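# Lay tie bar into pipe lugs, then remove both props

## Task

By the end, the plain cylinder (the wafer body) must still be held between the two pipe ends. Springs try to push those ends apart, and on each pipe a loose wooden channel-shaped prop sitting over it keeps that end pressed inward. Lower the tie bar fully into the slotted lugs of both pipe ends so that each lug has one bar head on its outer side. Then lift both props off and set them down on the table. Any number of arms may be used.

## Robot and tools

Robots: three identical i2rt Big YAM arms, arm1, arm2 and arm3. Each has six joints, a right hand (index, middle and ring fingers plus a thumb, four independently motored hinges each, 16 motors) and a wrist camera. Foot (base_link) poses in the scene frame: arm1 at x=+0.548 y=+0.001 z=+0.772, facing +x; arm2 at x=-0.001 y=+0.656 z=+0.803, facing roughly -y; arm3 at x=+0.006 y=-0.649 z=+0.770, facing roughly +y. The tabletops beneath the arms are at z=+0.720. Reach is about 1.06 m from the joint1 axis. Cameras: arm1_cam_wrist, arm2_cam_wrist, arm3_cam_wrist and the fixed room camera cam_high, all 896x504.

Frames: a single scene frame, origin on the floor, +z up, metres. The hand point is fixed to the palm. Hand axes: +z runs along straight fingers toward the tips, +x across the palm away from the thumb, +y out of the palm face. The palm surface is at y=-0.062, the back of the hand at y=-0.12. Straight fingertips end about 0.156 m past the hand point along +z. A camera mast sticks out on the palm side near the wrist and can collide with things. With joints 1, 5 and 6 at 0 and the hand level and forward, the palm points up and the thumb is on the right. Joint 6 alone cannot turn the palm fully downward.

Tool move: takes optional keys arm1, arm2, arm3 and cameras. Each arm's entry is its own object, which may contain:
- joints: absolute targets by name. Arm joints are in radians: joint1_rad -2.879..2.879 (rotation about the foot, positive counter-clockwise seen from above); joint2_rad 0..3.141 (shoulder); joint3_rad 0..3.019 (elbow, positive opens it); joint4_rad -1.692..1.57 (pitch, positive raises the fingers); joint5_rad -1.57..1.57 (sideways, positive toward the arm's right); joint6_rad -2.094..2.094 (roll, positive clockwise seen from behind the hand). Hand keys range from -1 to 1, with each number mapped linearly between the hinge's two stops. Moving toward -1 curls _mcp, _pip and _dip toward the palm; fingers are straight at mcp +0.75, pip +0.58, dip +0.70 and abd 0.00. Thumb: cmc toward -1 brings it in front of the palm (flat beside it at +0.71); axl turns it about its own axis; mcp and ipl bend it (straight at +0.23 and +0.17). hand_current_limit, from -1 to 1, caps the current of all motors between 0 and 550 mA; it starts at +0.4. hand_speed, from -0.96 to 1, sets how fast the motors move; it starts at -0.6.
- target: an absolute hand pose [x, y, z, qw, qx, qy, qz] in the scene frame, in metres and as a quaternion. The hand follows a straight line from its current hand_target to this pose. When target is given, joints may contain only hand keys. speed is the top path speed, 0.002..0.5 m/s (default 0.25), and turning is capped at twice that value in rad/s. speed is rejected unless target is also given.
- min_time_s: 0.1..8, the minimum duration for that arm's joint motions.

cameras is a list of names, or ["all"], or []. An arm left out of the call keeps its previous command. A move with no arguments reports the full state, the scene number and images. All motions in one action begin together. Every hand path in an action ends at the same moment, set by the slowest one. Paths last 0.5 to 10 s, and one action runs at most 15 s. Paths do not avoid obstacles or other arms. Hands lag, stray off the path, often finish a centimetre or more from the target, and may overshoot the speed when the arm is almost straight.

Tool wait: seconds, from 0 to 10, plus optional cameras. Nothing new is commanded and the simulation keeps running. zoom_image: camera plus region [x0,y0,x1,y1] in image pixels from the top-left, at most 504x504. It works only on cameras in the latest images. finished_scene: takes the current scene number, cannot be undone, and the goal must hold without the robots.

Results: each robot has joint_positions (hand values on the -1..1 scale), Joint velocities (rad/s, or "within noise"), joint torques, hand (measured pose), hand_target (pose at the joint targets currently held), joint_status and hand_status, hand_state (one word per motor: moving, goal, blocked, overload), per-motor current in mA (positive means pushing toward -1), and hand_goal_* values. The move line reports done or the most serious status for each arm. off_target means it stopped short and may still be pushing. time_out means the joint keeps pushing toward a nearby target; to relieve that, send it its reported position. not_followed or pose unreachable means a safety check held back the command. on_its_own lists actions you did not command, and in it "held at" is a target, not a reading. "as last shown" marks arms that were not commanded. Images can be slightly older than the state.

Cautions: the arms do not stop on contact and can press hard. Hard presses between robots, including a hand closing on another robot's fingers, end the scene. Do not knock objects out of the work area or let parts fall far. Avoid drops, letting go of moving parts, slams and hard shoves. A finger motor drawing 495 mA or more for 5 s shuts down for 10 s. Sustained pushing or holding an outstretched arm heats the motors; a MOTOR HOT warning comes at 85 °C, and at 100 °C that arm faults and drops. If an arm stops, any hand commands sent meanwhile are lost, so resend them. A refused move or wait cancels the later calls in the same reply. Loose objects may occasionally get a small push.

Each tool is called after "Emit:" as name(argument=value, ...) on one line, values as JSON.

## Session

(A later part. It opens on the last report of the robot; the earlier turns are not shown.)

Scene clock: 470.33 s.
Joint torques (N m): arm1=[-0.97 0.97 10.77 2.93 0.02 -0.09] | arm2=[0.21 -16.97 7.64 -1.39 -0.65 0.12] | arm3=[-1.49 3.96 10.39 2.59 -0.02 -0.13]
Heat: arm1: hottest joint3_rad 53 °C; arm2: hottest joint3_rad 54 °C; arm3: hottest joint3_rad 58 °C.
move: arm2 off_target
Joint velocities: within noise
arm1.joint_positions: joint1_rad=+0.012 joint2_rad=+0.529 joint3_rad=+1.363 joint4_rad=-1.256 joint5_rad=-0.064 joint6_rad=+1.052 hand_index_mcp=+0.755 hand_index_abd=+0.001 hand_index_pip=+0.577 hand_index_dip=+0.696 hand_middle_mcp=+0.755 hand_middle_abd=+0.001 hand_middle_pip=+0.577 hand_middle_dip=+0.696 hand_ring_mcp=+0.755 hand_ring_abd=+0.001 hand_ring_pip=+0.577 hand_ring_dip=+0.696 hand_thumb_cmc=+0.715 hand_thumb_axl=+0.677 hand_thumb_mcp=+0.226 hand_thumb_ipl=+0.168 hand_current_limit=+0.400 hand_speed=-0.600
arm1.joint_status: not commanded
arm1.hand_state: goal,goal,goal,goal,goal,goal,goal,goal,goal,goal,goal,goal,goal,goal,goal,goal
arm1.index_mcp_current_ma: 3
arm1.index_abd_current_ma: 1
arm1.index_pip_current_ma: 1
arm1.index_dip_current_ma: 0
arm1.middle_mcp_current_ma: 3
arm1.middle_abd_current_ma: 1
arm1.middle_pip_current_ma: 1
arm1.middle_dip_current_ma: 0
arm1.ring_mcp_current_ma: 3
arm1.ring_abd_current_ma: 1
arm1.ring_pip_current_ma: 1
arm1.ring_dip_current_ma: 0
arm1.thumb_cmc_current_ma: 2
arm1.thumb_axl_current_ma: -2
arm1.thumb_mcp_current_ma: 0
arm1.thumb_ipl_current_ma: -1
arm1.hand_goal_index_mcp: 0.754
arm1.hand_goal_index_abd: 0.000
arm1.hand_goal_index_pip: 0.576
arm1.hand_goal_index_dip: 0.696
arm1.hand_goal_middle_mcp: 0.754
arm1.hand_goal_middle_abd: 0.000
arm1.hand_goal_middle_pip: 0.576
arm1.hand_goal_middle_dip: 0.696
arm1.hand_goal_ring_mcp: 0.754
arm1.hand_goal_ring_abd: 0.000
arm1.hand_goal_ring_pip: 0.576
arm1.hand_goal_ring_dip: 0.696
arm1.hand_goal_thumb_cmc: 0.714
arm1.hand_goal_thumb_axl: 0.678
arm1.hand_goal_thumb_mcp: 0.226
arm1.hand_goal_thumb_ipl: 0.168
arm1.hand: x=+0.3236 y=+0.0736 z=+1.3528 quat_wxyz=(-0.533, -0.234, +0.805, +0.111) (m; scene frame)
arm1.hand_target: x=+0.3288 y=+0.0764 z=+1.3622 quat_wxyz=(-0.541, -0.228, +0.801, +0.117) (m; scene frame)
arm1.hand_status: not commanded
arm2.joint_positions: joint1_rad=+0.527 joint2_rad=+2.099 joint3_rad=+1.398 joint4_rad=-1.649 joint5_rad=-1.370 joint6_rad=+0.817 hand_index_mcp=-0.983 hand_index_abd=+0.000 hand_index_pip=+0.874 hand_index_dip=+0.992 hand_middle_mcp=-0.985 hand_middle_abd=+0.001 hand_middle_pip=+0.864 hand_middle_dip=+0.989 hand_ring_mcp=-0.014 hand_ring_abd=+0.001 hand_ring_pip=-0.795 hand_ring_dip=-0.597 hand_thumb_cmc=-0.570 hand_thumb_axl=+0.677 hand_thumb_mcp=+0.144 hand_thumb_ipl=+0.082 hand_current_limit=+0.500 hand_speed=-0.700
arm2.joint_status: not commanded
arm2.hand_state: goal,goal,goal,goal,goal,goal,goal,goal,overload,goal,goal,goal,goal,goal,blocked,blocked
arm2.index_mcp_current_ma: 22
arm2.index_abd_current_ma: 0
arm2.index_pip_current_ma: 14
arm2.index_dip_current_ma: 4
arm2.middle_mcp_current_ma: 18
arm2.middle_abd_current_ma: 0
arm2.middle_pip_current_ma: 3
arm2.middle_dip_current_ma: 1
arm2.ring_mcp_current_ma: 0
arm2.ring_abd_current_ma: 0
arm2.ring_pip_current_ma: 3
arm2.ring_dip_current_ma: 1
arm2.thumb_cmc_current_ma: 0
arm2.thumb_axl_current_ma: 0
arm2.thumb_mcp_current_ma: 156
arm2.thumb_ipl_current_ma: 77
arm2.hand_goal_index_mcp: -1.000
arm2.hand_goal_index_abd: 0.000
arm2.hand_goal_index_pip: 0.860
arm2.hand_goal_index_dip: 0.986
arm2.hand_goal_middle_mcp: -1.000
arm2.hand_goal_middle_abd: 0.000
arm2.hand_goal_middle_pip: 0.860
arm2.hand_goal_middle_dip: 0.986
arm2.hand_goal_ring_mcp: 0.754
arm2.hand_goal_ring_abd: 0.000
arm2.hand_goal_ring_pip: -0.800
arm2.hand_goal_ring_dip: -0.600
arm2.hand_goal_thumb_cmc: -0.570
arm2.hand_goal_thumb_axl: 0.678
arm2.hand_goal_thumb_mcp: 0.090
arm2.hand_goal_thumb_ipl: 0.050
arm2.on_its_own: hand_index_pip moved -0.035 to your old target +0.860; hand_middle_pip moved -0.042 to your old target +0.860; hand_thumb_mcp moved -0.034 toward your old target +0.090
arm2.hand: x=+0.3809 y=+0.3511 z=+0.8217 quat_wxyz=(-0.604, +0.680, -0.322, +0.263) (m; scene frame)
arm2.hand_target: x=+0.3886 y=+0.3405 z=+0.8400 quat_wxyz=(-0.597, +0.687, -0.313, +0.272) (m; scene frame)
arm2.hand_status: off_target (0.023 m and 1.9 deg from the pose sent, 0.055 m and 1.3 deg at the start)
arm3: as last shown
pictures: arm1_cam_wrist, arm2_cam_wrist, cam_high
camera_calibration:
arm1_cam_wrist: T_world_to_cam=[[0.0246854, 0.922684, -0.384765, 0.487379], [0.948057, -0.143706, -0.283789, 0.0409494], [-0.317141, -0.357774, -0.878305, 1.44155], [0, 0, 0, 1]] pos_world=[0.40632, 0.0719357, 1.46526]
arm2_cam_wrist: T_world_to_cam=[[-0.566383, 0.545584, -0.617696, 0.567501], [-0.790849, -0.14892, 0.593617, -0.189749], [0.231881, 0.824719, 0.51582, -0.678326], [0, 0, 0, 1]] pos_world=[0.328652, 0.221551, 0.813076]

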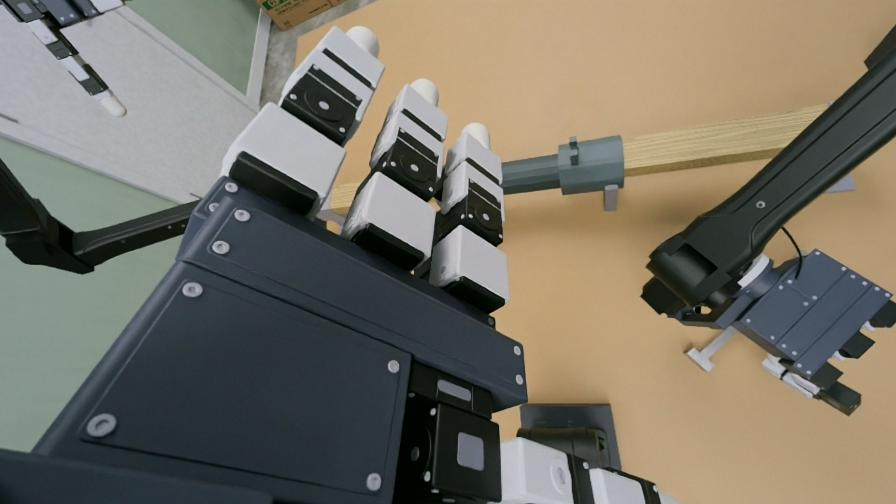

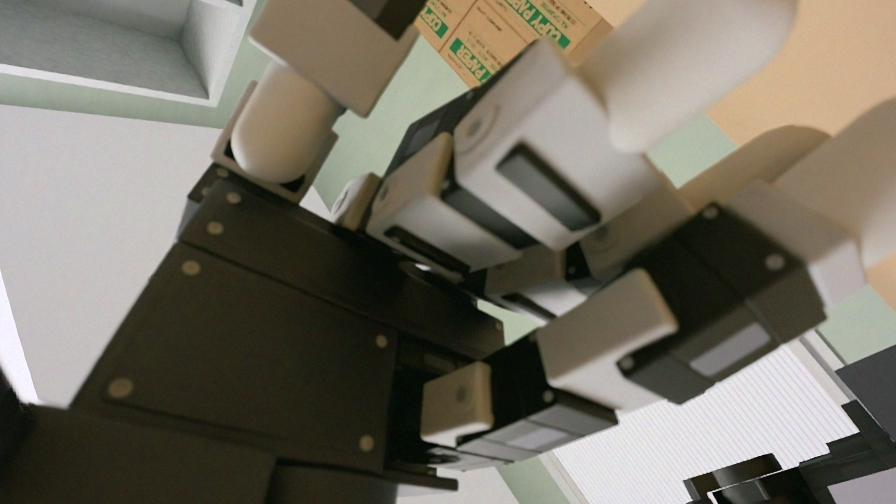

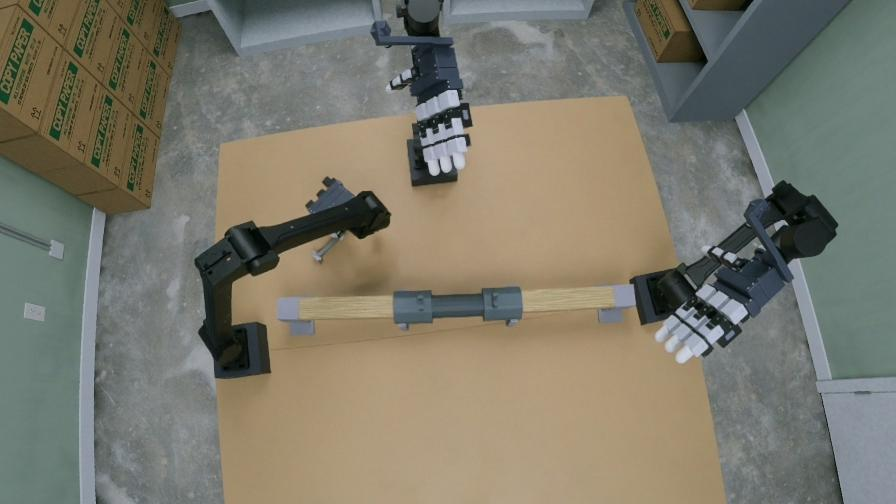

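Emit:
move(arm2={"joints": {"hand_thumb_mcp": 0.38, "hand_index_mcp": -0.90, "hand_middle_mcp": -0.90, "hand_index_pip": 0.912, "hand_middle_pip": 0.912, "hand_speed": -0.5}})

Emit:
move(arm2={"joints": {"joint1_rad": 0.15, "joint2_rad": 1.9}, "min_time_s": 2}, cameras=["arm1_cam_wrist", "cam_high"])

Emit:
zoom_image(camera="arm1_cam_wrist", region=[640, 210, 896, 420])

Emit:
zoom_image(camera="cam_high", region=[290, 180, 410, 280])

Scene clock: 505.80 s.
Joint torques (N m): arm1=[-1.55 2.14 10.71 3.07 0.07 -0.06] | arm2=[0.26 -16.85 7.6 -1.39 -0.65 0.13] | arm3=[-1.44 4.07 10.39 2.56 -0.02 -0.13]
Heat: arm1: hottest joint3_rad 53 °C; arm2: hottest joint3_rad 54 °C; arm3: hottest joint3_rad 58 °C.
move: arm2 done
Joint velocities: within noise
arm1, arm3: as last shown
arm2.joint_positions: joint1_rad=+0.527 joint2_rad=+2.099 joint3_rad=+1.398 joint4_rad=-1.649 joint5_rad=-1.370 joint6_rad=+0.817 hand_index_mcp=-0.898 hand_index_abd=+0.000 hand_index_pip=+0.910 hand_index_dip=+0.989 hand_middle_mcp=-0.898 hand_middle_abd=+0.001 hand_middle_pip=+0.910 hand_middle_dip=+0.989 hand_ring_mcp=-0.014 hand_ring_abd=+0.001 hand_ring_pip=-0.795 hand_ring_dip=-0.597 hand_thumb_cmc=-0.570 hand_thumb_axl=+0.677 hand_thumb_mcp=+0.376 hand_thumb_ipl=+0.052 hand_current_limit=+0.500 hand_speed=-0.500
arm2.joint_status: all done
arm2.hand_state: goal,goal,goal,goal,goal,goal,goal,goal,overload,goal,goal,goal,goal,goal,goal,goal
arm2.index_mcp_current_ma: 1
arm2.index_abd_current_ma: 0
arm2.index_pip_current_ma: -1
arm2.index_dip_current_ma: 1
arm2.middle_mcp_current_ma: 1
arm2.middle_abd_current_ma: 0
arm2.middle_pip_current_ma: -1
arm2.middle_dip_current_ma: 1
arm2.ring_mcp_current_ma: 0
arm2.ring_abd_current_ma: 0
arm2.ring_pip_current_ma: 3
arm2.ring_dip_current_ma: 1
arm2.thumb_cmc_current_ma: 0
arm2.thumb_axl_current_ma: 0
arm2.thumb_mcp_current_ma: -4
arm2.thumb_ipl_current_ma: 1
arm2.hand_goal_index_mcp: -0.900
arm2.hand_goal_index_abd: 0.000
arm2.hand_goal_index_pip: 0.912
arm2.hand_goal_index_dip: 0.986
arm2.hand_goal_middle_mcp: -0.900
arm2.hand_goal_middle_abd: 0.000
arm2.hand_goal_middle_pip: 0.912
arm2.hand_goal_middle_dip: 0.986
arm2.hand_goal_ring_mcp: 0.754
arm2.hand_goal_ring_abd: 0.000
arm2.hand_goal_ring_pip: -0.800
arm2.hand_goal_ring_dip: -0.600
arm2.hand_goal_thumb_cmc: -0.570
arm2.hand_goal_thumb_axl: 0.678
arm2.hand_goal_thumb_mcp: 0.380
arm2.hand_goal_thumb_ipl: 0.050
arm2.on_its_own: hand_thumb_ipl moved -0.030 to your old target +0.050
arm2.hand: x=+0.3809 y=+0.3512 z=+0.8218 quat_wxyz=(-0.604, +0.680, -0.323, +0.262) (m; scene frame)
arm2.hand_target: x=+0.3886 y=+0.3405 z=+0.8400 quat_wxyz=(-0.597, +0.687, -0.313, +0.272) (m; scene frame)
arm2.hand_status: not commanded
pictures: none

Scene clock: 508.27 s.
Joint torques (N m): arm1=[-0.44 1.85 10.47 3 0.03 -0.09] | arm2=[-0.56 -16.5 8.62 -1.1 -0.76 0.06] | arm3=[-1.44 4.01 10.36 2.55 -0.02 -0.13]
Heat: arm1: hottest joint3_rad 53 °C; arm2: hottest joint3_rad 54 °C; arm3: hottest joint3_rad 58 °C.
move: arm2 done
Joint velocities: within noise
arm1, arm3: as last shown
arm2.joint_positions: joint1_rad=+0.155 joint2_rad=+1.921 joint3_rad=+1.398 joint4_rad=-1.651 joint5_rad=-1.370 joint6_rad=+0.817 hand_index_mcp=-0.898 hand_index_abd=+0.000 hand_index_pip=+0.910 hand_index_dip=+0.989 hand_middle_mcp=-0.897 hand_middle_abd=+0.001 hand_middle_pip=+0.910 hand_middle_dip=+0.989 hand_ring_mcp=-0.014 hand_ring_abd=+0.001 hand_ring_pip=-0.795 hand_ring_dip=-0.597 hand_thumb_cmc=-0.570 hand_thumb_axl=+0.677 hand_thumb_mcp=+0.376 hand_thumb_ipl=+0.052 hand_current_limit=+0.500 hand_speed=-0.500
arm2.joint_status: all done
arm2.hand_state: goal,goal,goal,goal,goal,goal,goal,goal,overload,goal,goal,goal,goal,goal,goal,goal
arm2.index_mcp_current_ma: 1
arm2.index_abd_current_ma: 0
arm2.index_pip_current_ma: -1
arm2.index_dip_current_ma: 1
arm2.middle_mcp_current_ma: 1
arm2.middle_abd_current_ma: 0
arm2.middle_pip_current_ma: -1
arm2.middle_dip_current_ma: 1
arm2.ring_mcp_current_ma: 0
arm2.ring_abd_current_ma: 0
arm2.ring_pip_current_ma: 3
arm2.ring_dip_current_ma: 1
arm2.thumb_cmc_current_ma: 0
arm2.thumb_axl_current_ma: 0
arm2.thumb_mcp_current_ma: -4
arm2.thumb_ipl_current_ma: 1
arm2.hand_goal_index_mcp: -0.900
arm2.hand_goal_index_abd: 0.000
arm2.hand_goal_index_pip: 0.912
arm2.hand_goal_index_dip: 0.986
arm2.hand_goal_middle_mcp: -0.900
arm2.hand_goal_middle_abd: 0.000
arm2.hand_goal_middle_pip: 0.912
arm2.hand_goal_middle_dip: 0.986
arm2.hand_goal_ring_mcp: 0.754
arm2.hand_goal_ring_abd: 0.000
arm2.hand_goal_ring_pip: -0.800
arm2.hand_goal_ring_dip: -0.600
arm2.hand_goal_thumb_cmc: -0.570
arm2.hand_goal_thumb_axl: 0.678
arm2.hand_goal_thumb_mcp: 0.380
arm2.hand_goal_thumb_ipl: 0.050
arm2.hand: x=+0.2465 y=+0.2205 z=+0.9003 quat_wxyz=(-0.499, +0.646, -0.400, +0.417) (m; scene frame)
arm2.hand_target: x=+0.2458 y=+0.2089 z=+0.9207 quat_wxyz=(-0.487, +0.652, -0.394, +0.427) (m; scene frame)
arm2.hand_status: not commanded
pictures: arm1_cam_wrist, cam_high
camera_calibration:
arm1_cam_wrist: T_world_to_cam=[[0.0246854, 0.922684, -0.384765, 0.487379], [0.948057, -0.143706, -0.283789, 0.0409494], [-0.317141, -0.357774, -0.878305, 1.44155], [0, 0, 0, 1]] pos_world=[0.40632, 0.0719357, 1.46526]

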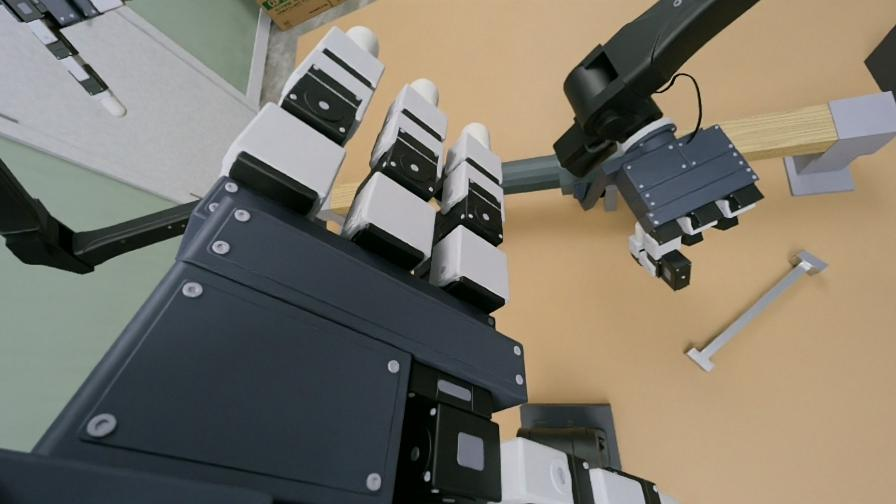

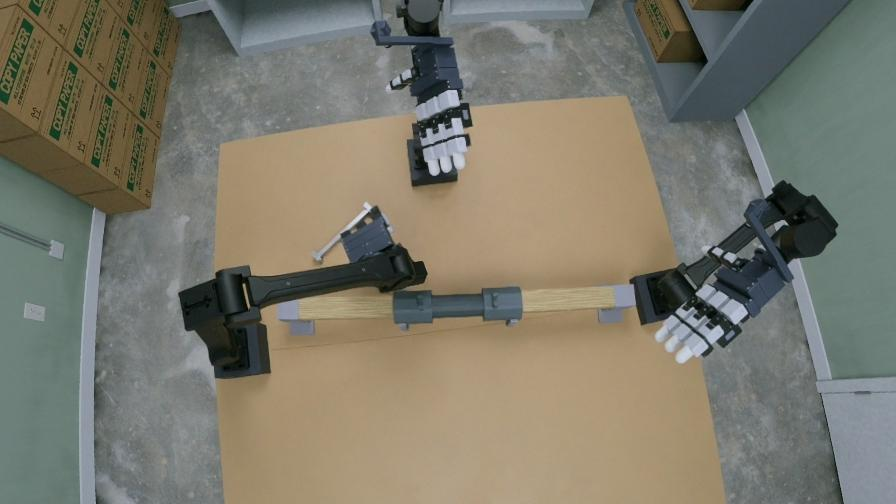

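Scaled by 1.969 from the camera's 896x504 image, which has a finer 1280x720 frame.

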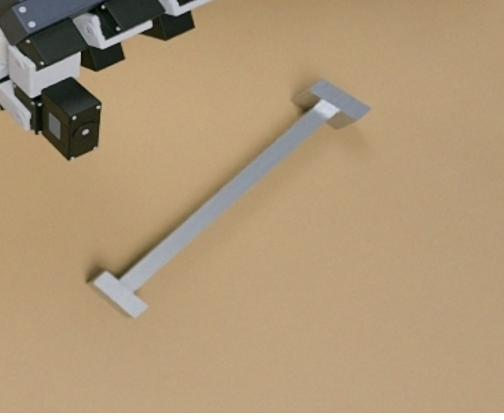

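Scaled by 4.200 from the camera's 896x504 image, which has a finer 1280x720 frame.

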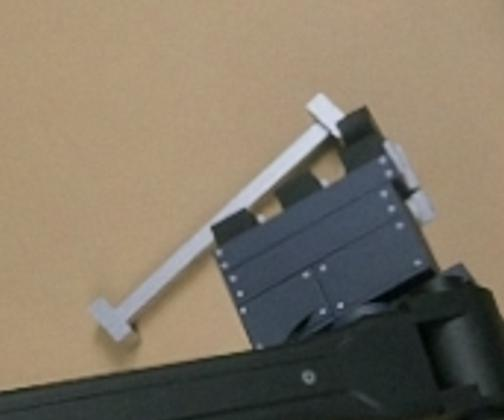

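Emit:
move(arm2={"target": [0.405, 0.350, 0.86, -0.597, 0.6868, -0.313, 0.272], "speed": 0.15})

Emit:
move(arm2={"target": [0.405, 0.350, 0.795, -0.597, 0.6868, -0.313, 0.272], "speed": 0.08}, cameras=["arm1_cam_wrist", "arm2_cam_wrist", "cam_high"])

Emit:
zoom_image(camera="cam_high", region=[300, 200, 380, 280])

Scene clock: 614.47 s.
Joint torques (N m): arm1=[-1.14 2.02 10.51 2.97 -0.02 -0.1] | arm2=[0.26 -14.15 7.86 -0.27 -0.94 0.13] | arm3=[-1.61 3.9 10.36 2.59 -0.01 -0.13]
Heat: arm1: hottest joint3_rad 53 °C; arm2: hottest joint3_rad 56 °C; arm3: hottest joint3_rad 58 °C.
move: arm2 off_target
Joint velocities: within noise
arm1, arm3: as last shown
arm2.joint_positions: joint1_rad=+0.563 joint2_rad=+2.014 joint3_rad=+1.392 joint4_rad=-1.583 joint5_rad=-1.388 joint6_rad=+0.952 hand_index_mcp=-0.898 hand_index_abd=+0.000 hand_index_pip=+0.910 hand_index_dip=+0.989 hand_middle_mcp=-0.897 hand_middle_abd=+0.001 hand_middle_pip=+0.910 hand_middle_dip=+0.989 hand_ring_mcp=-0.015 hand_ring_abd=+0.001 hand_ring_pip=-0.795 hand_ring_dip=-0.597 hand_thumb_cmc=-0.570 hand_thumb_axl=+0.677 hand_thumb_mcp=+0.376 hand_thumb_ipl=+0.052 hand_current_limit=+0.500 hand_speed=-0.500
arm2.joint_status: not commanded
arm2.hand_state: goal,goal,goal,goal,goal,goal,goal,goal,overload,goal,goal,goal,goal,goal,goal,goal
arm2.index_mcp_current_ma: 1
arm2.index_abd_current_ma: 0
arm2.index_pip_current_ma: -1
arm2.index_dip_current_ma: 1
arm2.middle_mcp_current_ma: 1
arm2.middle_abd_current_ma: 0
arm2.middle_pip_current_ma: -1
arm2.middle_dip_current_ma: 1
arm2.ring_mcp_current_ma: 0
arm2.ring_abd_current_ma: 0
arm2.ring_pip_current_ma: 3
arm2.ring_dip_current_ma: 1
arm2.thumb_cmc_current_ma: 0
arm2.thumb_axl_current_ma: 0
arm2.thumb_mcp_current_ma: -4
arm2.thumb_ipl_current_ma: 1
arm2.hand_goal_index_mcp: -0.900
arm2.hand_goal_index_abd: 0.000
arm2.hand_goal_index_pip: 0.912
arm2.hand_goal_index_dip: 0.986
arm2.hand_goal_middle_mcp: -0.900
arm2.hand_goal_middle_abd: 0.000
arm2.hand_goal_middle_pip: 0.912
arm2.hand_goal_middle_dip: 0.986
arm2.hand_goal_ring_mcp: 0.754
arm2.hand_goal_ring_abd: 0.000
arm2.hand_goal_ring_pip: -0.800
arm2.hand_goal_ring_dip: -0.600
arm2.hand_goal_thumb_cmc: -0.570
arm2.hand_goal_thumb_axl: 0.678
arm2.hand_goal_thumb_mcp: 0.380
arm2.hand_goal_thumb_ipl: 0.050
arm2.hand: x=+0.3962 y=+0.3598 z=+0.8577 quat_wxyz=(-0.601, +0.684, -0.318, +0.265) (m; scene frame)
arm2.hand_target: x=+0.4047 y=+0.3502 z=+0.8603 quat_wxyz=(-0.597, +0.687, -0.313, +0.272) (m; scene frame)
arm2.hand_status: off_target (0.013 m and 1.2 deg from the pose sent, 0.209 m and 22.9 deg at the start)
pictures: none

Scene clock: 615.93 s.
Joint torques (N m): arm1=[-0.79 1.49 10.96 2.91 0.03 -0.1] | arm2=[0.15 -15.03 5.55 -0.01 -0.92 0.15] | arm3=[-1.44 3.84 10.36 2.59 -0.02 -0.14]
Heat: arm1: hottest joint3_rad 53 °C; arm2: hottest joint3_rad 56 °C; arm3: hottest joint3_rad 58 °C.
move: arm2 done
Joint velocities: within noise
arm1, arm3: as last shown
arm2.joint_positions: joint1_rad=+0.563 joint2_rad=+2.117 joint3_rad=+1.392 joint4_rad=-1.453 joint5_rad=-1.388 joint6_rad=+0.952 hand_index_mcp=-0.898 hand_index_abd=+0.000 hand_index_pip=+0.910 hand_index_dip=+0.989 hand_middle_mcp=-0.897 hand_middle_abd=+0.001 hand_middle_pip=+0.910 hand_middle_dip=+0.989 hand_ring_mcp=-0.015 hand_ring_abd=+0.001 hand_ring_pip=-0.795 hand_ring_dip=-0.597 hand_thumb_cmc=-0.570 hand_thumb_axl=+0.677 hand_thumb_mcp=+0.376 hand_thumb_ipl=+0.052 hand_current_limit=+0.500 hand_speed=-0.500
arm2.joint_status: not commanded
arm2.hand_state: goal,goal,goal,goal,goal,goal,goal,goal,overload,goal,goal,goal,goal,goal,goal,goal
arm2.index_mcp_current_ma: 1
arm2.index_abd_current_ma: 0
arm2.index_pip_current_ma: -1
arm2.index_dip_current_ma: 1
arm2.middle_mcp_current_ma: 1
arm2.middle_abd_current_ma: 0
arm2.middle_pip_current_ma: -1
arm2.middle_dip_current_ma: 1
arm2.ring_mcp_current_ma: 0
arm2.ring_abd_current_ma: 0
arm2.ring_pip_current_ma: 3
arm2.ring_dip_current_ma: 1
arm2.thumb_cmc_current_ma: 0
arm2.thumb_axl_current_ma: 0
arm2.thumb_mcp_current_ma: -4
arm2.thumb_ipl_current_ma: 1
arm2.hand_goal_index_mcp: -0.900
arm2.hand_goal_index_abd: 0.000
arm2.hand_goal_index_pip: 0.912
arm2.hand_goal_index_dip: 0.986
arm2.hand_goal_middle_mcp: -0.900
arm2.hand_goal_middle_abd: 0.000
arm2.hand_goal_middle_pip: 0.912
arm2.hand_goal_middle_dip: 0.986
arm2.hand_goal_ring_mcp: 0.754
arm2.hand_goal_ring_abd: 0.000
arm2.hand_goal_ring_pip: -0.800
arm2.hand_goal_ring_dip: -0.600
arm2.hand_goal_thumb_cmc: -0.570
arm2.hand_goal_thumb_axl: 0.678
arm2.hand_goal_thumb_mcp: 0.380
arm2.hand_goal_thumb_ipl: 0.050
arm2.hand: x=+0.4031 y=+0.3508 z=+0.8004 quat_wxyz=(-0.596, +0.689, -0.310, +0.274) (m; scene frame)
arm2.hand_target: x=+0.4049 y=+0.3499 z=+0.7951 quat_wxyz=(-0.597, +0.687, -0.313, +0.272) (m; scene frame)
arm2.hand_status: done (0.006 m and 0.5 deg from the pose sent, 0.064 m and 1.2 deg at the start)
pictures: arm1_cam_wrist, arm2_cam_wrist, cam_high
camera_calibration:
arm1_cam_wrist: T_world_to_cam=[[0.0246854, 0.922684, -0.384765, 0.487379], [0.948057, -0.143706, -0.283789, 0.0409494], [-0.317141, -0.357774, -0.878305, 1.44155], [0, 0, 0, 1]] pos_world=[0.40632, 0.0719357, 1.46526]
arm2_cam_wrist: T_world_to_cam=[[-0.555829, 0.521075, -0.647715, 0.595423], [-0.802239, -0.132022, 0.582223, -0.151833], [0.217869, 0.843238, 0.491409, -0.653527], [0, 0, 0, 1]] pos_world=[0.351531, 0.220773, 0.795214]

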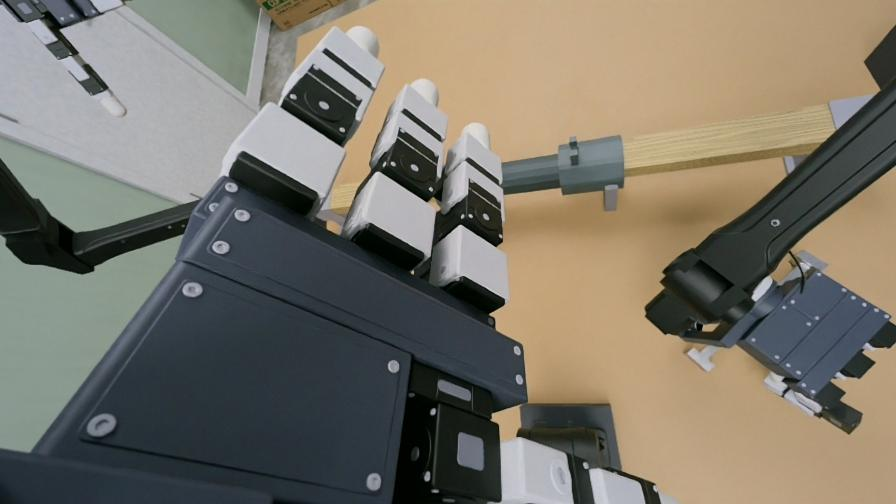

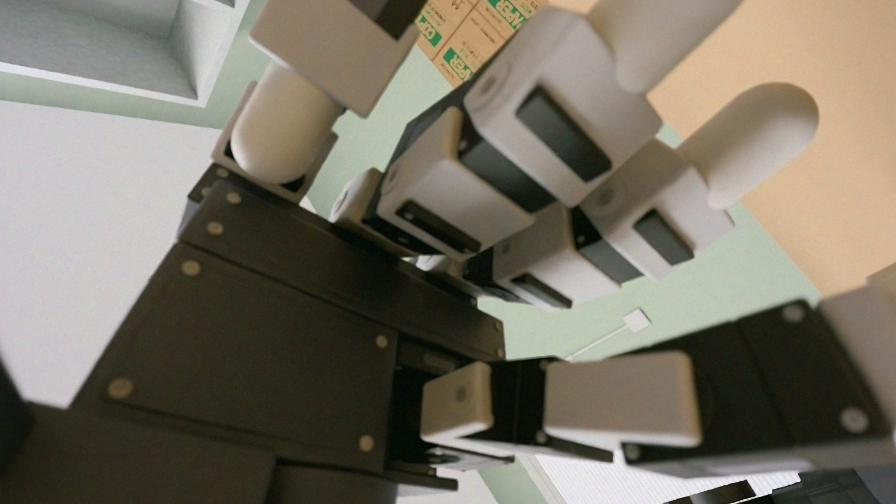

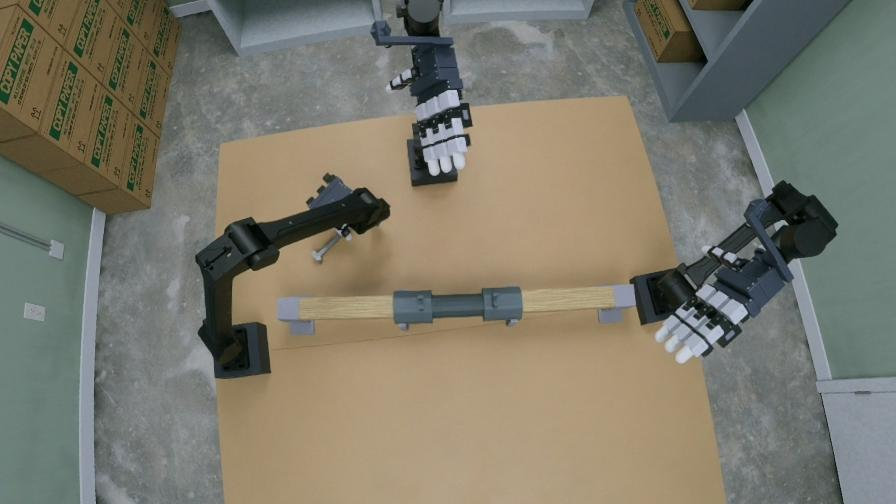

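Scaled by 6.300 from the camera's 896x504 image, which has a finer 1280x720 frame.

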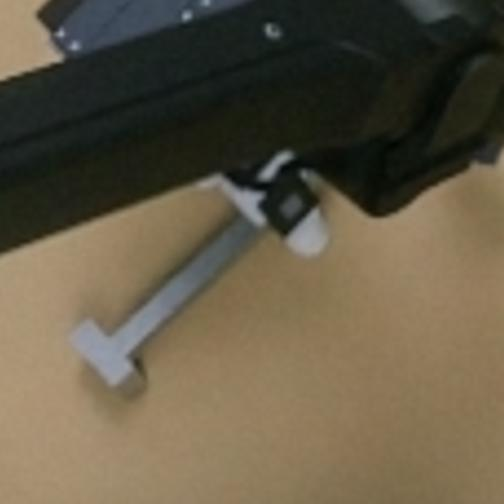

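Emit:
move(arm2={"target": [0.396, 0.3605, 0.788, -0.597, 0.6868, -0.313, 0.272], "speed": 0.06})

Emit:
move(arm2={"target": [0.396, 0.3605, 0.779, -0.597, 0.6868, -0.313, 0.272], "speed": 0.04}, cameras=["arm2_cam_wrist", "cam_high"])

Emit:
zoom_image(camera="cam_high", region=[300, 200, 380, 280])

Scene clock: 632.90 s.
Joint torques (N m): arm1=[-1.38 1.79 10.65 2.86 0.02 -0.11] | arm2=[-0.09 -15.21 4.78 -0.14 -0.85 0.05] | arm3=[-1.44 4.01 10.39 2.58 -0.02 -0.13]
Heat: arm1: hottest joint3_rad 53 °C; arm2: hottest joint3_rad 55 °C; arm3: hottest joint3_rad 58 °C.
move: arm2 done
Joint velocities: within noise
arm1, arm3: as last shown
arm2.joint_positions: joint1_rad=+0.563 joint2_rad=+2.117 joint3_rad=+1.351 joint4_rad=-1.426 joint5_rad=-1.388 joint6_rad=+0.952 hand_index_mcp=-0.898 hand_index_abd=+0.000 hand_index_pip=+0.910 hand_index_dip=+0.989 hand_middle_mcp=-0.897 hand_middle_abd=+0.001 hand_middle_pip=+0.910 hand_middle_dip=+0.989 hand_ring_mcp=-0.015 hand_ring_abd=+0.001 hand_ring_pip=-0.795 hand_ring_dip=-0.597 hand_thumb_cmc=-0.570 hand_thumb_axl=+0.677 hand_thumb_mcp=+0.376 hand_thumb_ipl=+0.052 hand_current_limit=+0.500 hand_speed=-0.500
arm2.joint_status: not commanded
arm2.hand_state: goal,goal,goal,goal,goal,goal,goal,goal,overload,goal,goal,goal,goal,goal,goal,goal
arm2.index_mcp_current_ma: 1
arm2.index_abd_current_ma: 0
arm2.index_pip_current_ma: -1
arm2.index_dip_current_ma: 1
arm2.middle_mcp_current_ma: 1
arm2.middle_abd_current_ma: 0
arm2.middle_pip_current_ma: -1
arm2.middle_dip_current_ma: 1
arm2.ring_mcp_current_ma: 0
arm2.ring_abd_current_ma: 0
arm2.ring_pip_current_ma: 3
arm2.ring_dip_current_ma: 1
arm2.thumb_cmc_current_ma: 0
arm2.thumb_axl_current_ma: 0
arm2.thumb_mcp_current_ma: -4
arm2.thumb_ipl_current_ma: 1
arm2.hand_goal_index_mcp: -0.900
arm2.hand_goal_index_abd: 0.000
arm2.hand_goal_index_pip: 0.912
arm2.hand_goal_index_dip: 0.986
arm2.hand_goal_middle_mcp: -0.900
arm2.hand_goal_middle_abd: 0.000
arm2.hand_goal_middle_pip: 0.912
arm2.hand_goal_middle_dip: 0.986
arm2.hand_goal_ring_mcp: 0.754
arm2.hand_goal_ring_abd: 0.000
arm2.hand_goal_ring_pip: -0.800
arm2.hand_goal_ring_dip: -0.600
arm2.hand_goal_thumb_cmc: -0.570
arm2.hand_goal_thumb_axl: 0.678
arm2.hand_goal_thumb_mcp: 0.380
arm2.hand_goal_thumb_ipl: 0.050
arm2.hand: x=+0.3957 y=+0.3615 z=+0.7899 quat_wxyz=(-0.598, +0.686, -0.314, +0.269) (m; scene frame)
arm2.hand_target: x=+0.3959 y=+0.3604 z=+0.7881 quat_wxyz=(-0.597, +0.687, -0.313, +0.272) (m; scene frame)
arm2.hand_status: done (0.002 m and 0.4 deg from the pose sent, 0.017 m and 0.4 deg at the start)
pictures: none

Scene clock: 633.87 s.
Joint torques (N m): arm1=[-1.67 2.02 10.65 2.96 0 -0.12] | arm2=[-0.03 -14.04 4.7 -0.06 -0.85 0.04] | arm3=[-1.32 4.07 10.36 2.56 -0.01 -0.13]
Heat: arm1: hottest joint3_rad 53 °C; arm2: hottest joint3_rad 55 °C; arm3: hottest joint3_rad 58 °C.
move: arm2 done
Joint velocities: within noise
arm1: as last shown
arm2.joint_positions: joint1_rad=+0.563 joint2_rad=+2.117 joint3_rad=+1.351 joint4_rad=-1.408 joint5_rad=-1.388 joint6_rad=+0.952 hand_index_mcp=-0.898 hand_index_abd=+0.000 hand_index_pip=+0.910 hand_index_dip=+0.989 hand_middle_mcp=-0.897 hand_middle_abd=+0.001 hand_middle_pip=+0.910 hand_middle_dip=+0.989 hand_ring_mcp=-0.015 hand_ring_abd=+0.001 hand_ring_pip=-0.795 hand_ring_dip=-0.597 hand_thumb_cmc=-0.570 hand_thumb_axl=+0.677 hand_thumb_mcp=+0.376 hand_thumb_ipl=+0.052 hand_current_limit=+0.500 hand_speed=-0.500
arm2.joint_status: not commanded
arm2.hand_state: goal,goal,goal,goal,goal,goal,goal,goal,overload,goal,goal,goal,goal,goal,goal,goal
arm2.index_mcp_current_ma: 1
arm2.index_abd_current_ma: 0
arm2.index_pip_current_ma: -1
arm2.index_dip_current_ma: 1
arm2.middle_mcp_current_ma: 1
arm2.middle_abd_current_ma: 0
arm2.middle_pip_current_ma: -1
arm2.middle_dip_current_ma: 1
arm2.ring_mcp_current_ma: 0
arm2.ring_abd_current_ma: 0
arm2.ring_pip_current_ma: 3
arm2.ring_dip_current_ma: 1
arm2.thumb_cmc_current_ma: 0
arm2.thumb_axl_current_ma: 0
arm2.thumb_mcp_current_ma: -4
arm2.thumb_ipl_current_ma: 1
arm2.hand_goal_index_mcp: -0.900
arm2.hand_goal_index_abd: 0.000
arm2.hand_goal_index_pip: 0.912
arm2.hand_goal_index_dip: 0.986
arm2.hand_goal_middle_mcp: -0.900
arm2.hand_goal_middle_abd: 0.000
arm2.hand_goal_middle_pip: 0.912
arm2.hand_goal_middle_dip: 0.986
arm2.hand_goal_ring_mcp: 0.754
arm2.hand_goal_ring_abd: 0.000
arm2.hand_goal_ring_pip: -0.800
arm2.hand_goal_ring_dip: -0.600
arm2.hand_goal_thumb_cmc: -0.570
arm2.hand_goal_thumb_axl: 0.678
arm2.hand_goal_thumb_mcp: 0.380
arm2.hand_goal_thumb_ipl: 0.050
arm2.hand: x=+0.3974 y=+0.3591 z=+0.7885 quat_wxyz=(-0.595, +0.689, -0.309, +0.275) (m; scene frame)
arm2.hand_target: x=+0.3959 y=+0.3605 z=+0.7792 quat_wxyz=(-0.597, +0.687, -0.313, +0.272) (m; scene frame)
arm2.hand_status: done (0.010 m and 0.7 deg from the pose sent, 0.011 m and 0.4 deg at the start)
arm3.joint_positions: joint1_rad=+0.443 joint2_rad=+0.524 joint3_rad=+1.325 joint4_rad=-1.149 joint5_rad=-0.043 joint6_rad=+1.166 hand_index_mcp=+0.754 hand_index_abd=+0.001 hand_index_pip=+0.577 hand_index_dip=+0.696 hand_middle_mcp=+0.754 hand_middle_abd=+0.001 hand_middle_pip=+0.577 hand_middle_dip=+0.696 hand_ring_mcp=+0.754 hand_ring_abd=+0.001 hand_ring_pip=+0.577 hand_ring_dip=+0.696 hand_thumb_cmc=+0.714 hand_thumb_axl=+0.677 hand_thumb_mcp=+0.226 hand_thumb_ipl=+0.168 hand_current_limit=+0.400 hand_speed=-0.600
arm3.joint_status: not commanded
arm3.hand_state: goal,goal,goal,goal,goal,goal,goal,goal,goal,goal,goal,goal,goal,goal,goal,goal
arm3.index_mcp_current_ma: 0
arm3.index_abd_current_ma: 0
arm3.index_pip_current_ma: 0
arm3.index_dip_current_ma: 0
arm3.middle_mcp_current_ma: 0
arm3.middle_abd_current_ma: 0
arm3.middle_pip_current_ma: 0
arm3.middle_dip_current_ma: 0
arm3.ring_mcp_current_ma: 0
arm3.ring_abd_current_ma: 0
arm3.ring_pip_current_ma: 0
arm3.ring_dip_current_ma: 0
arm3.thumb_cmc_current_ma: 0
arm3.thumb_axl_current_ma: 0
arm3.thumb_mcp_current_ma: 0
arm3.thumb_ipl_current_ma: 0
arm3.hand_goal_index_mcp: 0.754
arm3.hand_goal_index_abd: 0.000
arm3.hand_goal_index_pip: 0.576
arm3.hand_goal_index_dip: 0.696
arm3.hand_goal_middle_mcp: 0.754
arm3.hand_goal_middle_abd: 0.000
arm3.hand_goal_middle_pip: 0.576
arm3.hand_goal_middle_dip: 0.696
arm3.hand_goal_ring_mcp: 0.754
arm3.hand_goal_ring_abd: 0.000
arm3.hand_goal_ring_pip: 0.576
arm3.hand_goal_ring_dip: 0.696
arm3.hand_goal_thumb_cmc: 0.714
arm3.hand_goal_thumb_axl: 0.678
arm3.hand_goal_thumb_mcp: 0.226
arm3.hand_goal_thumb_ipl: 0.168
arm3.hand: x=-0.0297 y=-0.4101 z=+1.3519 quat_wxyz=(-0.439, +0.259, +0.773, +0.379) (m; scene frame)
arm3.hand_target: x=-0.0277 y=-0.4139 z=+1.3638 quat_wxyz=(-0.447, +0.257, +0.765, +0.386) (m; scene frame)
arm3.hand_status: not commanded
pictures: arm2_cam_wrist, cam_high
camera_calibration:
arm2_cam_wrist: T_world_to_cam=[[-0.554436, 0.519052, -0.650527, 0.582704], [-0.803475, -0.130164, 0.580934, -0.147475], [0.21686, 0.844774, 0.489213, -0.651802], [0, 0, 0, 1]] pos_world=[0.345929, 0.228976, 0.783608]

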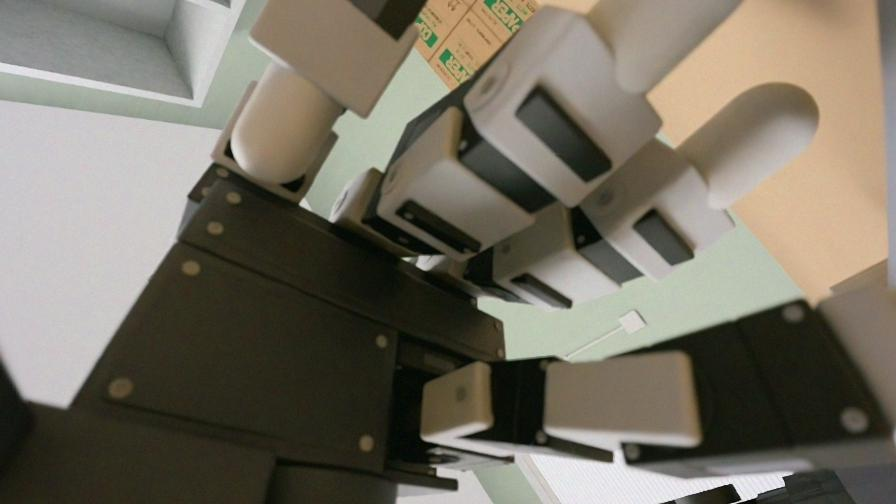

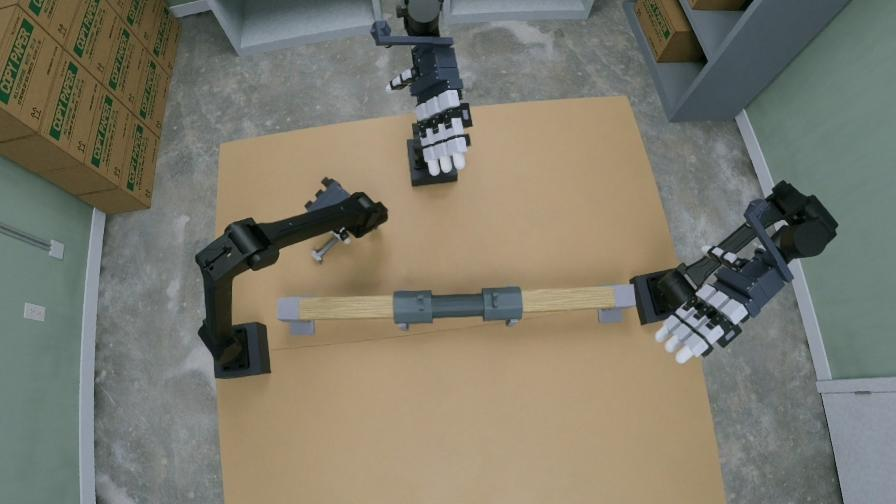

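Scaled by 6.300 from the camera's 896x504 image, which has a finer 1280x720 frame.

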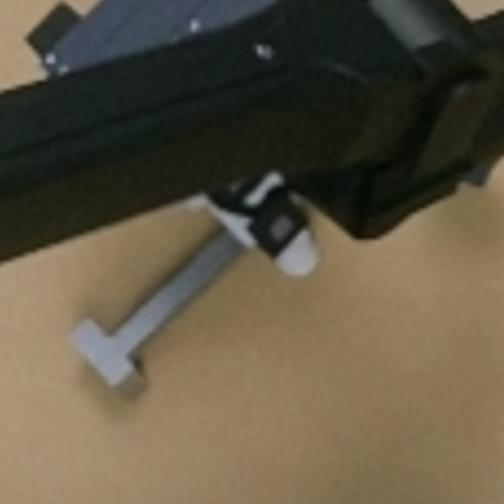

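Emit:
move(arm2={"joints": {"hand_speed": -0.6, "hand_index_mcp": -0.985, "hand_middle_mcp": -0.985, "hand_thumb_mcp": 0.24}})

Emit:
move(arm2={"joints": {"hand_current_limit": 0.72, "hand_thumb_mcp": 0.0, "hand_thumb_ipl": 0.0, "hand_index_mcp": -1.0, "hand_middle_mcp": -1.0, "hand_index_pip": 0.7, "hand_middle_pip": 0.7}}, cameras=["arm2_cam_wrist", "cam_high"])

Emit:
zoom_image(camera="cam_high", region=[300, 200, 380, 280])

Scene clock: 644.17 s.
Joint torques (N m): arm1=[-1.73 0.67 10.86 2.74 -0.04 0.01] | arm2=[-0.09 -14.1 4.7 -0.09 -0.87 0.04] | arm3=[-1.61 4.01 10.35 2.59 -0.01 -0.14]
Heat: arm1: hottest joint3_rad 53 °C; arm2: hottest joint3_rad 55 °C; arm3: hottest joint3_rad 58 °C.
move: arm2 done
Joint velocities: within noise
arm1, arm3: as last shown
arm2.joint_positions: joint1_rad=+0.563 joint2_rad=+2.117 joint3_rad=+1.351 joint4_rad=-1.408 joint5_rad=-1.388 joint6_rad=+0.952 hand_index_mcp=-0.972 hand_index_abd=+0.000 hand_index_pip=+0.910 hand_index_dip=+0.989 hand_middle_mcp=-0.970 hand_middle_abd=+0.001 hand_middle_pip=+0.910 hand_middle_dip=+0.989 hand_ring_mcp=-0.015 hand_ring_abd=+0.001 hand_ring_pip=-0.795 hand_ring_dip=-0.597 hand_thumb_cmc=-0.570 hand_thumb_axl=+0.677 hand_thumb_mcp=+0.248 hand_thumb_ipl=+0.053 hand_current_limit=+0.500 hand_speed=-0.600
arm2.joint_status: all done
arm2.hand_state: goal,goal,goal,goal,goal,goal,goal,goal,overload,goal,goal,goal,goal,goal,goal,goal
arm2.index_mcp_current_ma: 13
arm2.index_abd_current_ma: 0
arm2.index_pip_current_ma: -1
arm2.index_dip_current_ma: 1
arm2.middle_mcp_current_ma: 16
arm2.middle_abd_current_ma: 0
arm2.middle_pip_current_ma: -1
arm2.middle_dip_current_ma: 1
arm2.ring_mcp_current_ma: 0
arm2.ring_abd_current_ma: 0
arm2.ring_pip_current_ma: 3
arm2.ring_dip_current_ma: 1
arm2.thumb_cmc_current_ma: 0
arm2.thumb_axl_current_ma: 0
arm2.thumb_mcp_current_ma: 8
arm2.thumb_ipl_current_ma: 3
arm2.hand_goal_index_mcp: -0.984
arm2.hand_goal_index_abd: 0.000
arm2.hand_goal_index_pip: 0.912
arm2.hand_goal_index_dip: 0.986
arm2.hand_goal_middle_mcp: -0.984
arm2.hand_goal_middle_abd: 0.000
arm2.hand_goal_middle_pip: 0.912
arm2.hand_goal_middle_dip: 0.986
arm2.hand_goal_ring_mcp: 0.754
arm2.hand_goal_ring_abd: 0.000
arm2.hand_goal_ring_pip: -0.800
arm2.hand_goal_ring_dip: -0.600
arm2.hand_goal_thumb_cmc: -0.570
arm2.hand_goal_thumb_axl: 0.678
arm2.hand_goal_thumb_mcp: 0.240
arm2.hand_goal_thumb_ipl: 0.050
arm2.hand: x=+0.3974 y=+0.3591 z=+0.7882 quat_wxyz=(-0.595, +0.689, -0.309, +0.275) (m; scene frame)
arm2.hand_target: x=+0.3958 y=+0.3606 z=+0.7791 quat_wxyz=(-0.597, +0.687, -0.313, +0.272) (m; scene frame)
arm2.hand_status: not commanded
pictures: none

Scene clock: 644.77 s.
Joint torques (N m): arm1=[-1.9 1.61 10.7 2.77 0.03 -0.13] | arm2=[-0.03 -14.15 4.68 -0.1 -0.88 0.03] | arm3=[-1.49 3.96 10.37 2.58 -0.01 -0.14]
Heat: arm1: hottest joint3_rad 53 °C; arm2: hottest joint3_rad 55 °C; arm3: hottest joint3_rad 58 °C.
move: arm2 off_target
Joint velocities: within noise
arm1.joint_positions: joint1_rad=+0.012 joint2_rad=+0.529 joint3_rad=+1.363 joint4_rad=-1.256 joint5_rad=-0.064 joint6_rad=+1.052 hand_index_mcp=+0.755 hand_index_abd=+0.001 hand_index_pip=+0.577 hand_index_dip=+0.696 hand_middle_mcp=+0.755 hand_middle_abd=+0.001 hand_middle_pip=+0.577 hand_middle_dip=+0.696 hand_ring_mcp=+0.755 hand_ring_abd=+0.001 hand_ring_pip=+0.577 hand_ring_dip=+0.696 hand_thumb_cmc=+0.715 hand_thumb_axl=+0.677 hand_thumb_mcp=+0.226 hand_thumb_ipl=+0.168 hand_current_limit=+0.400 hand_speed=-0.600
arm1.joint_status: not commanded
arm1.hand_state: goal,goal,goal,goal,goal,goal,goal,goal,goal,goal,goal,goal,goal,goal,goal,goal
arm1.index_mcp_current_ma: 3
arm1.index_abd_current_ma: 1
arm1.index_pip_current_ma: 1
arm1.index_dip_current_ma: 0
arm1.middle_mcp_current_ma: 3
arm1.middle_abd_current_ma: 1
arm1.middle_pip_current_ma: 1
arm1.middle_dip_current_ma: 0
arm1.ring_mcp_current_ma: 3
arm1.ring_abd_current_ma: 1
arm1.ring_pip_current_ma: 1
arm1.ring_dip_current_ma: 0
arm1.thumb_cmc_current_ma: 2
arm1.thumb_axl_current_ma: -2
arm1.thumb_mcp_current_ma: 0
arm1.thumb_ipl_current_ma: -1
arm1.hand_goal_index_mcp: 0.754
arm1.hand_goal_index_abd: 0.000
arm1.hand_goal_index_pip: 0.576
arm1.hand_goal_index_dip: 0.696
arm1.hand_goal_middle_mcp: 0.754
arm1.hand_goal_middle_abd: 0.000
arm1.hand_goal_middle_pip: 0.576
arm1.hand_goal_middle_dip: 0.696
arm1.hand_goal_ring_mcp: 0.754
arm1.hand_goal_ring_abd: 0.000
arm1.hand_goal_ring_pip: 0.576
arm1.hand_goal_ring_dip: 0.696
arm1.hand_goal_thumb_cmc: 0.714
arm1.hand_goal_thumb_axl: 0.678
arm1.hand_goal_thumb_mcp: 0.226
arm1.hand_goal_thumb_ipl: 0.168
arm1.hand: x=+0.3236 y=+0.0736 z=+1.3528 quat_wxyz=(-0.533, -0.234, +0.805, +0.111) (m; scene frame)
arm1.hand_target: x=+0.3288 y=+0.0764 z=+1.3622 quat_wxyz=(-0.541, -0.228, +0.801, +0.117) (m; scene frame)
arm1.hand_status: not commanded
arm2.joint_positions: joint1_rad=+0.563 joint2_rad=+2.117 joint3_rad=+1.351 joint4_rad=-1.408 joint5_rad=-1.388 joint6_rad=+0.952 hand_index_mcp=-0.959 hand_index_abd=-0.002 hand_index_pip=+0.782 hand_index_dip=+0.999 hand_middle_mcp=-0.985 hand_middle_abd=+0.001 hand_middle_pip=+0.706 hand_middle_dip=+0.989 hand_ring_mcp=-0.015 hand_ring_abd=+0.001 hand_ring_pip=-0.795 hand_ring_dip=-0.597 hand_thumb_cmc=-0.571 hand_thumb_axl=+0.678 hand_thumb_mcp=+0.190 hand_thumb_ipl=+0.033 hand_current_limit=+0.720 hand_speed=-0.600
arm2.joint_status: hand_index_mcp off_target (ended at -0.959, target -1.000); hand_index_pip off_target (ended at +0.782, target +0.700); hand_thumb_mcp off_target (ended at +0.190, target +0.000); hand_thumb_ipl off_target (ended at +0.033, target +0.000); the others done
arm2.hand_state: blocked,goal,blocked,goal,goal,goal,goal,goal,overload,goal,goal,goal,goal,goal,blocked,blocked
arm2.index_mcp_current_ma: 77
arm2.index_abd_current_ma: 0
arm2.index_pip_current_ma: 201
arm2.index_dip_current_ma: 13
arm2.middle_mcp_current_ma: 18
arm2.middle_abd_current_ma: 0
arm2.middle_pip_current_ma: 4
arm2.middle_dip_current_ma: 1
arm2.ring_mcp_current_ma: 0
arm2.ring_abd_current_ma: 0
arm2.ring_pip_current_ma: 3
arm2.ring_dip_current_ma: 1
arm2.thumb_cmc_current_ma: 0
arm2.thumb_axl_current_ma: 0
arm2.thumb_mcp_current_ma: 473
arm2.thumb_ipl_current_ma: 80
arm2.hand_goal_index_mcp: -1.000
arm2.hand_goal_index_abd: 0.000
arm2.hand_goal_index_pip: 0.700
arm2.hand_goal_index_dip: 0.986
arm2.hand_goal_middle_mcp: -1.000
arm2.hand_goal_middle_abd: 0.000
arm2.hand_goal_middle_pip: 0.700
arm2.hand_goal_middle_dip: 0.986
arm2.hand_goal_ring_mcp: 0.754
arm2.hand_goal_ring_abd: 0.000
arm2.hand_goal_ring_pip: -0.800
arm2.hand_goal_ring_dip: -0.600
arm2.hand_goal_thumb_cmc: -0.570
arm2.hand_goal_thumb_axl: 0.678
arm2.hand_goal_thumb_mcp: 0.000
arm2.hand_goal_thumb_ipl: 0.000
arm2.hand: x=+0.3973 y=+0.3592 z=+0.7880 quat_wxyz=(-0.595, +0.689, -0.309, +0.274) (m; scene frame)
arm2.hand_target: x=+0.3958 y=+0.3606 z=+0.7791 quat_wxyz=(-0.597, +0.687, -0.313, +0.272) (m; scene frame)
arm2.hand_status: not commanded
arm3: as last shown
pictures: arm2_cam_wrist, cam_high
camera_calibration:
arm2_cam_wrist: T_world_to_cam=[[-0.555263, 0.51897, -0.649887, 0.582021], [-0.802877, -0.130638, 0.581655, -0.147996], [0.216961, 0.844751, 0.489207, -0.651624], [0, 0, 0, 1]] pos_world=[0.345729, 0.229075, 0.783109]

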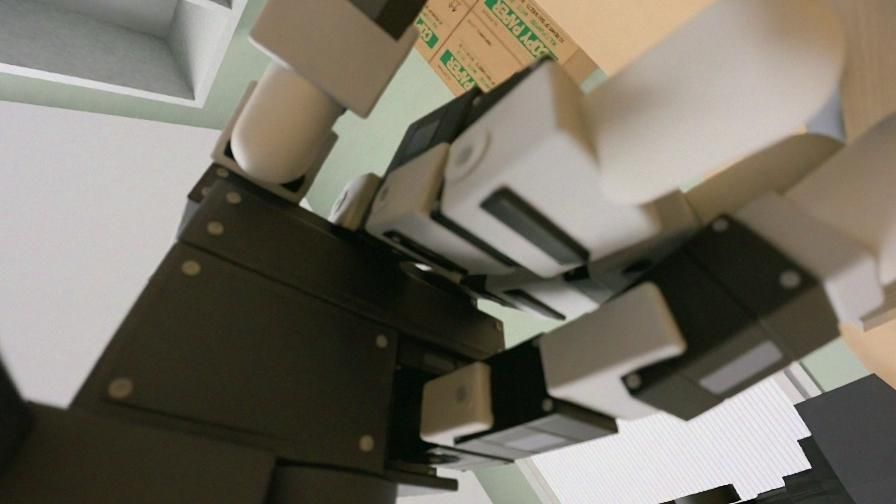

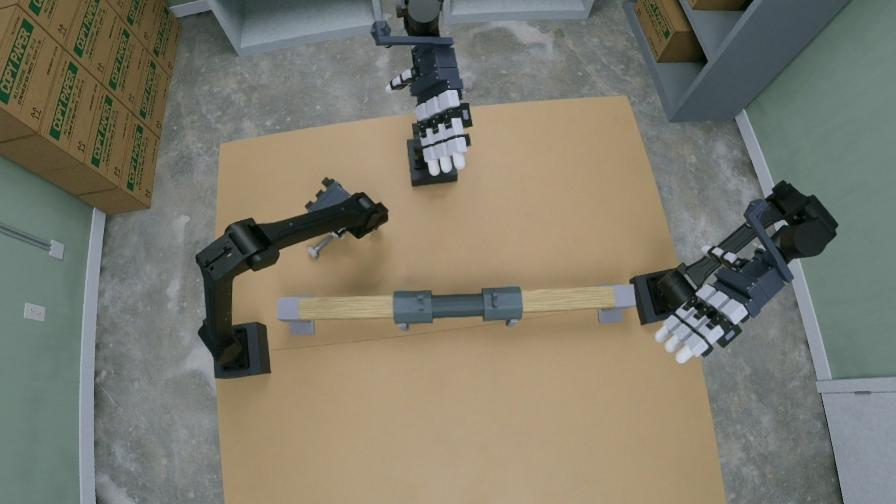

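Scaled by 6.300 from the camera's 896x504 image, which has a finer 1280x720 frame.

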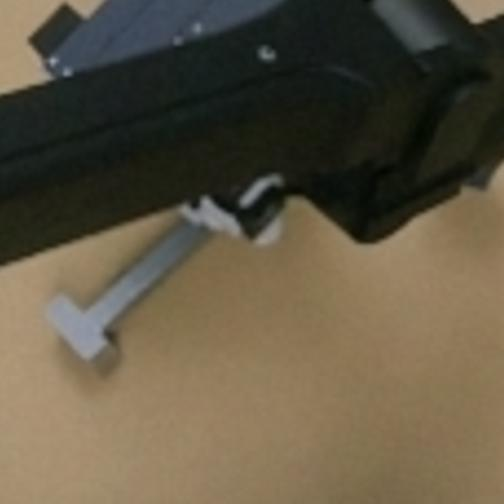

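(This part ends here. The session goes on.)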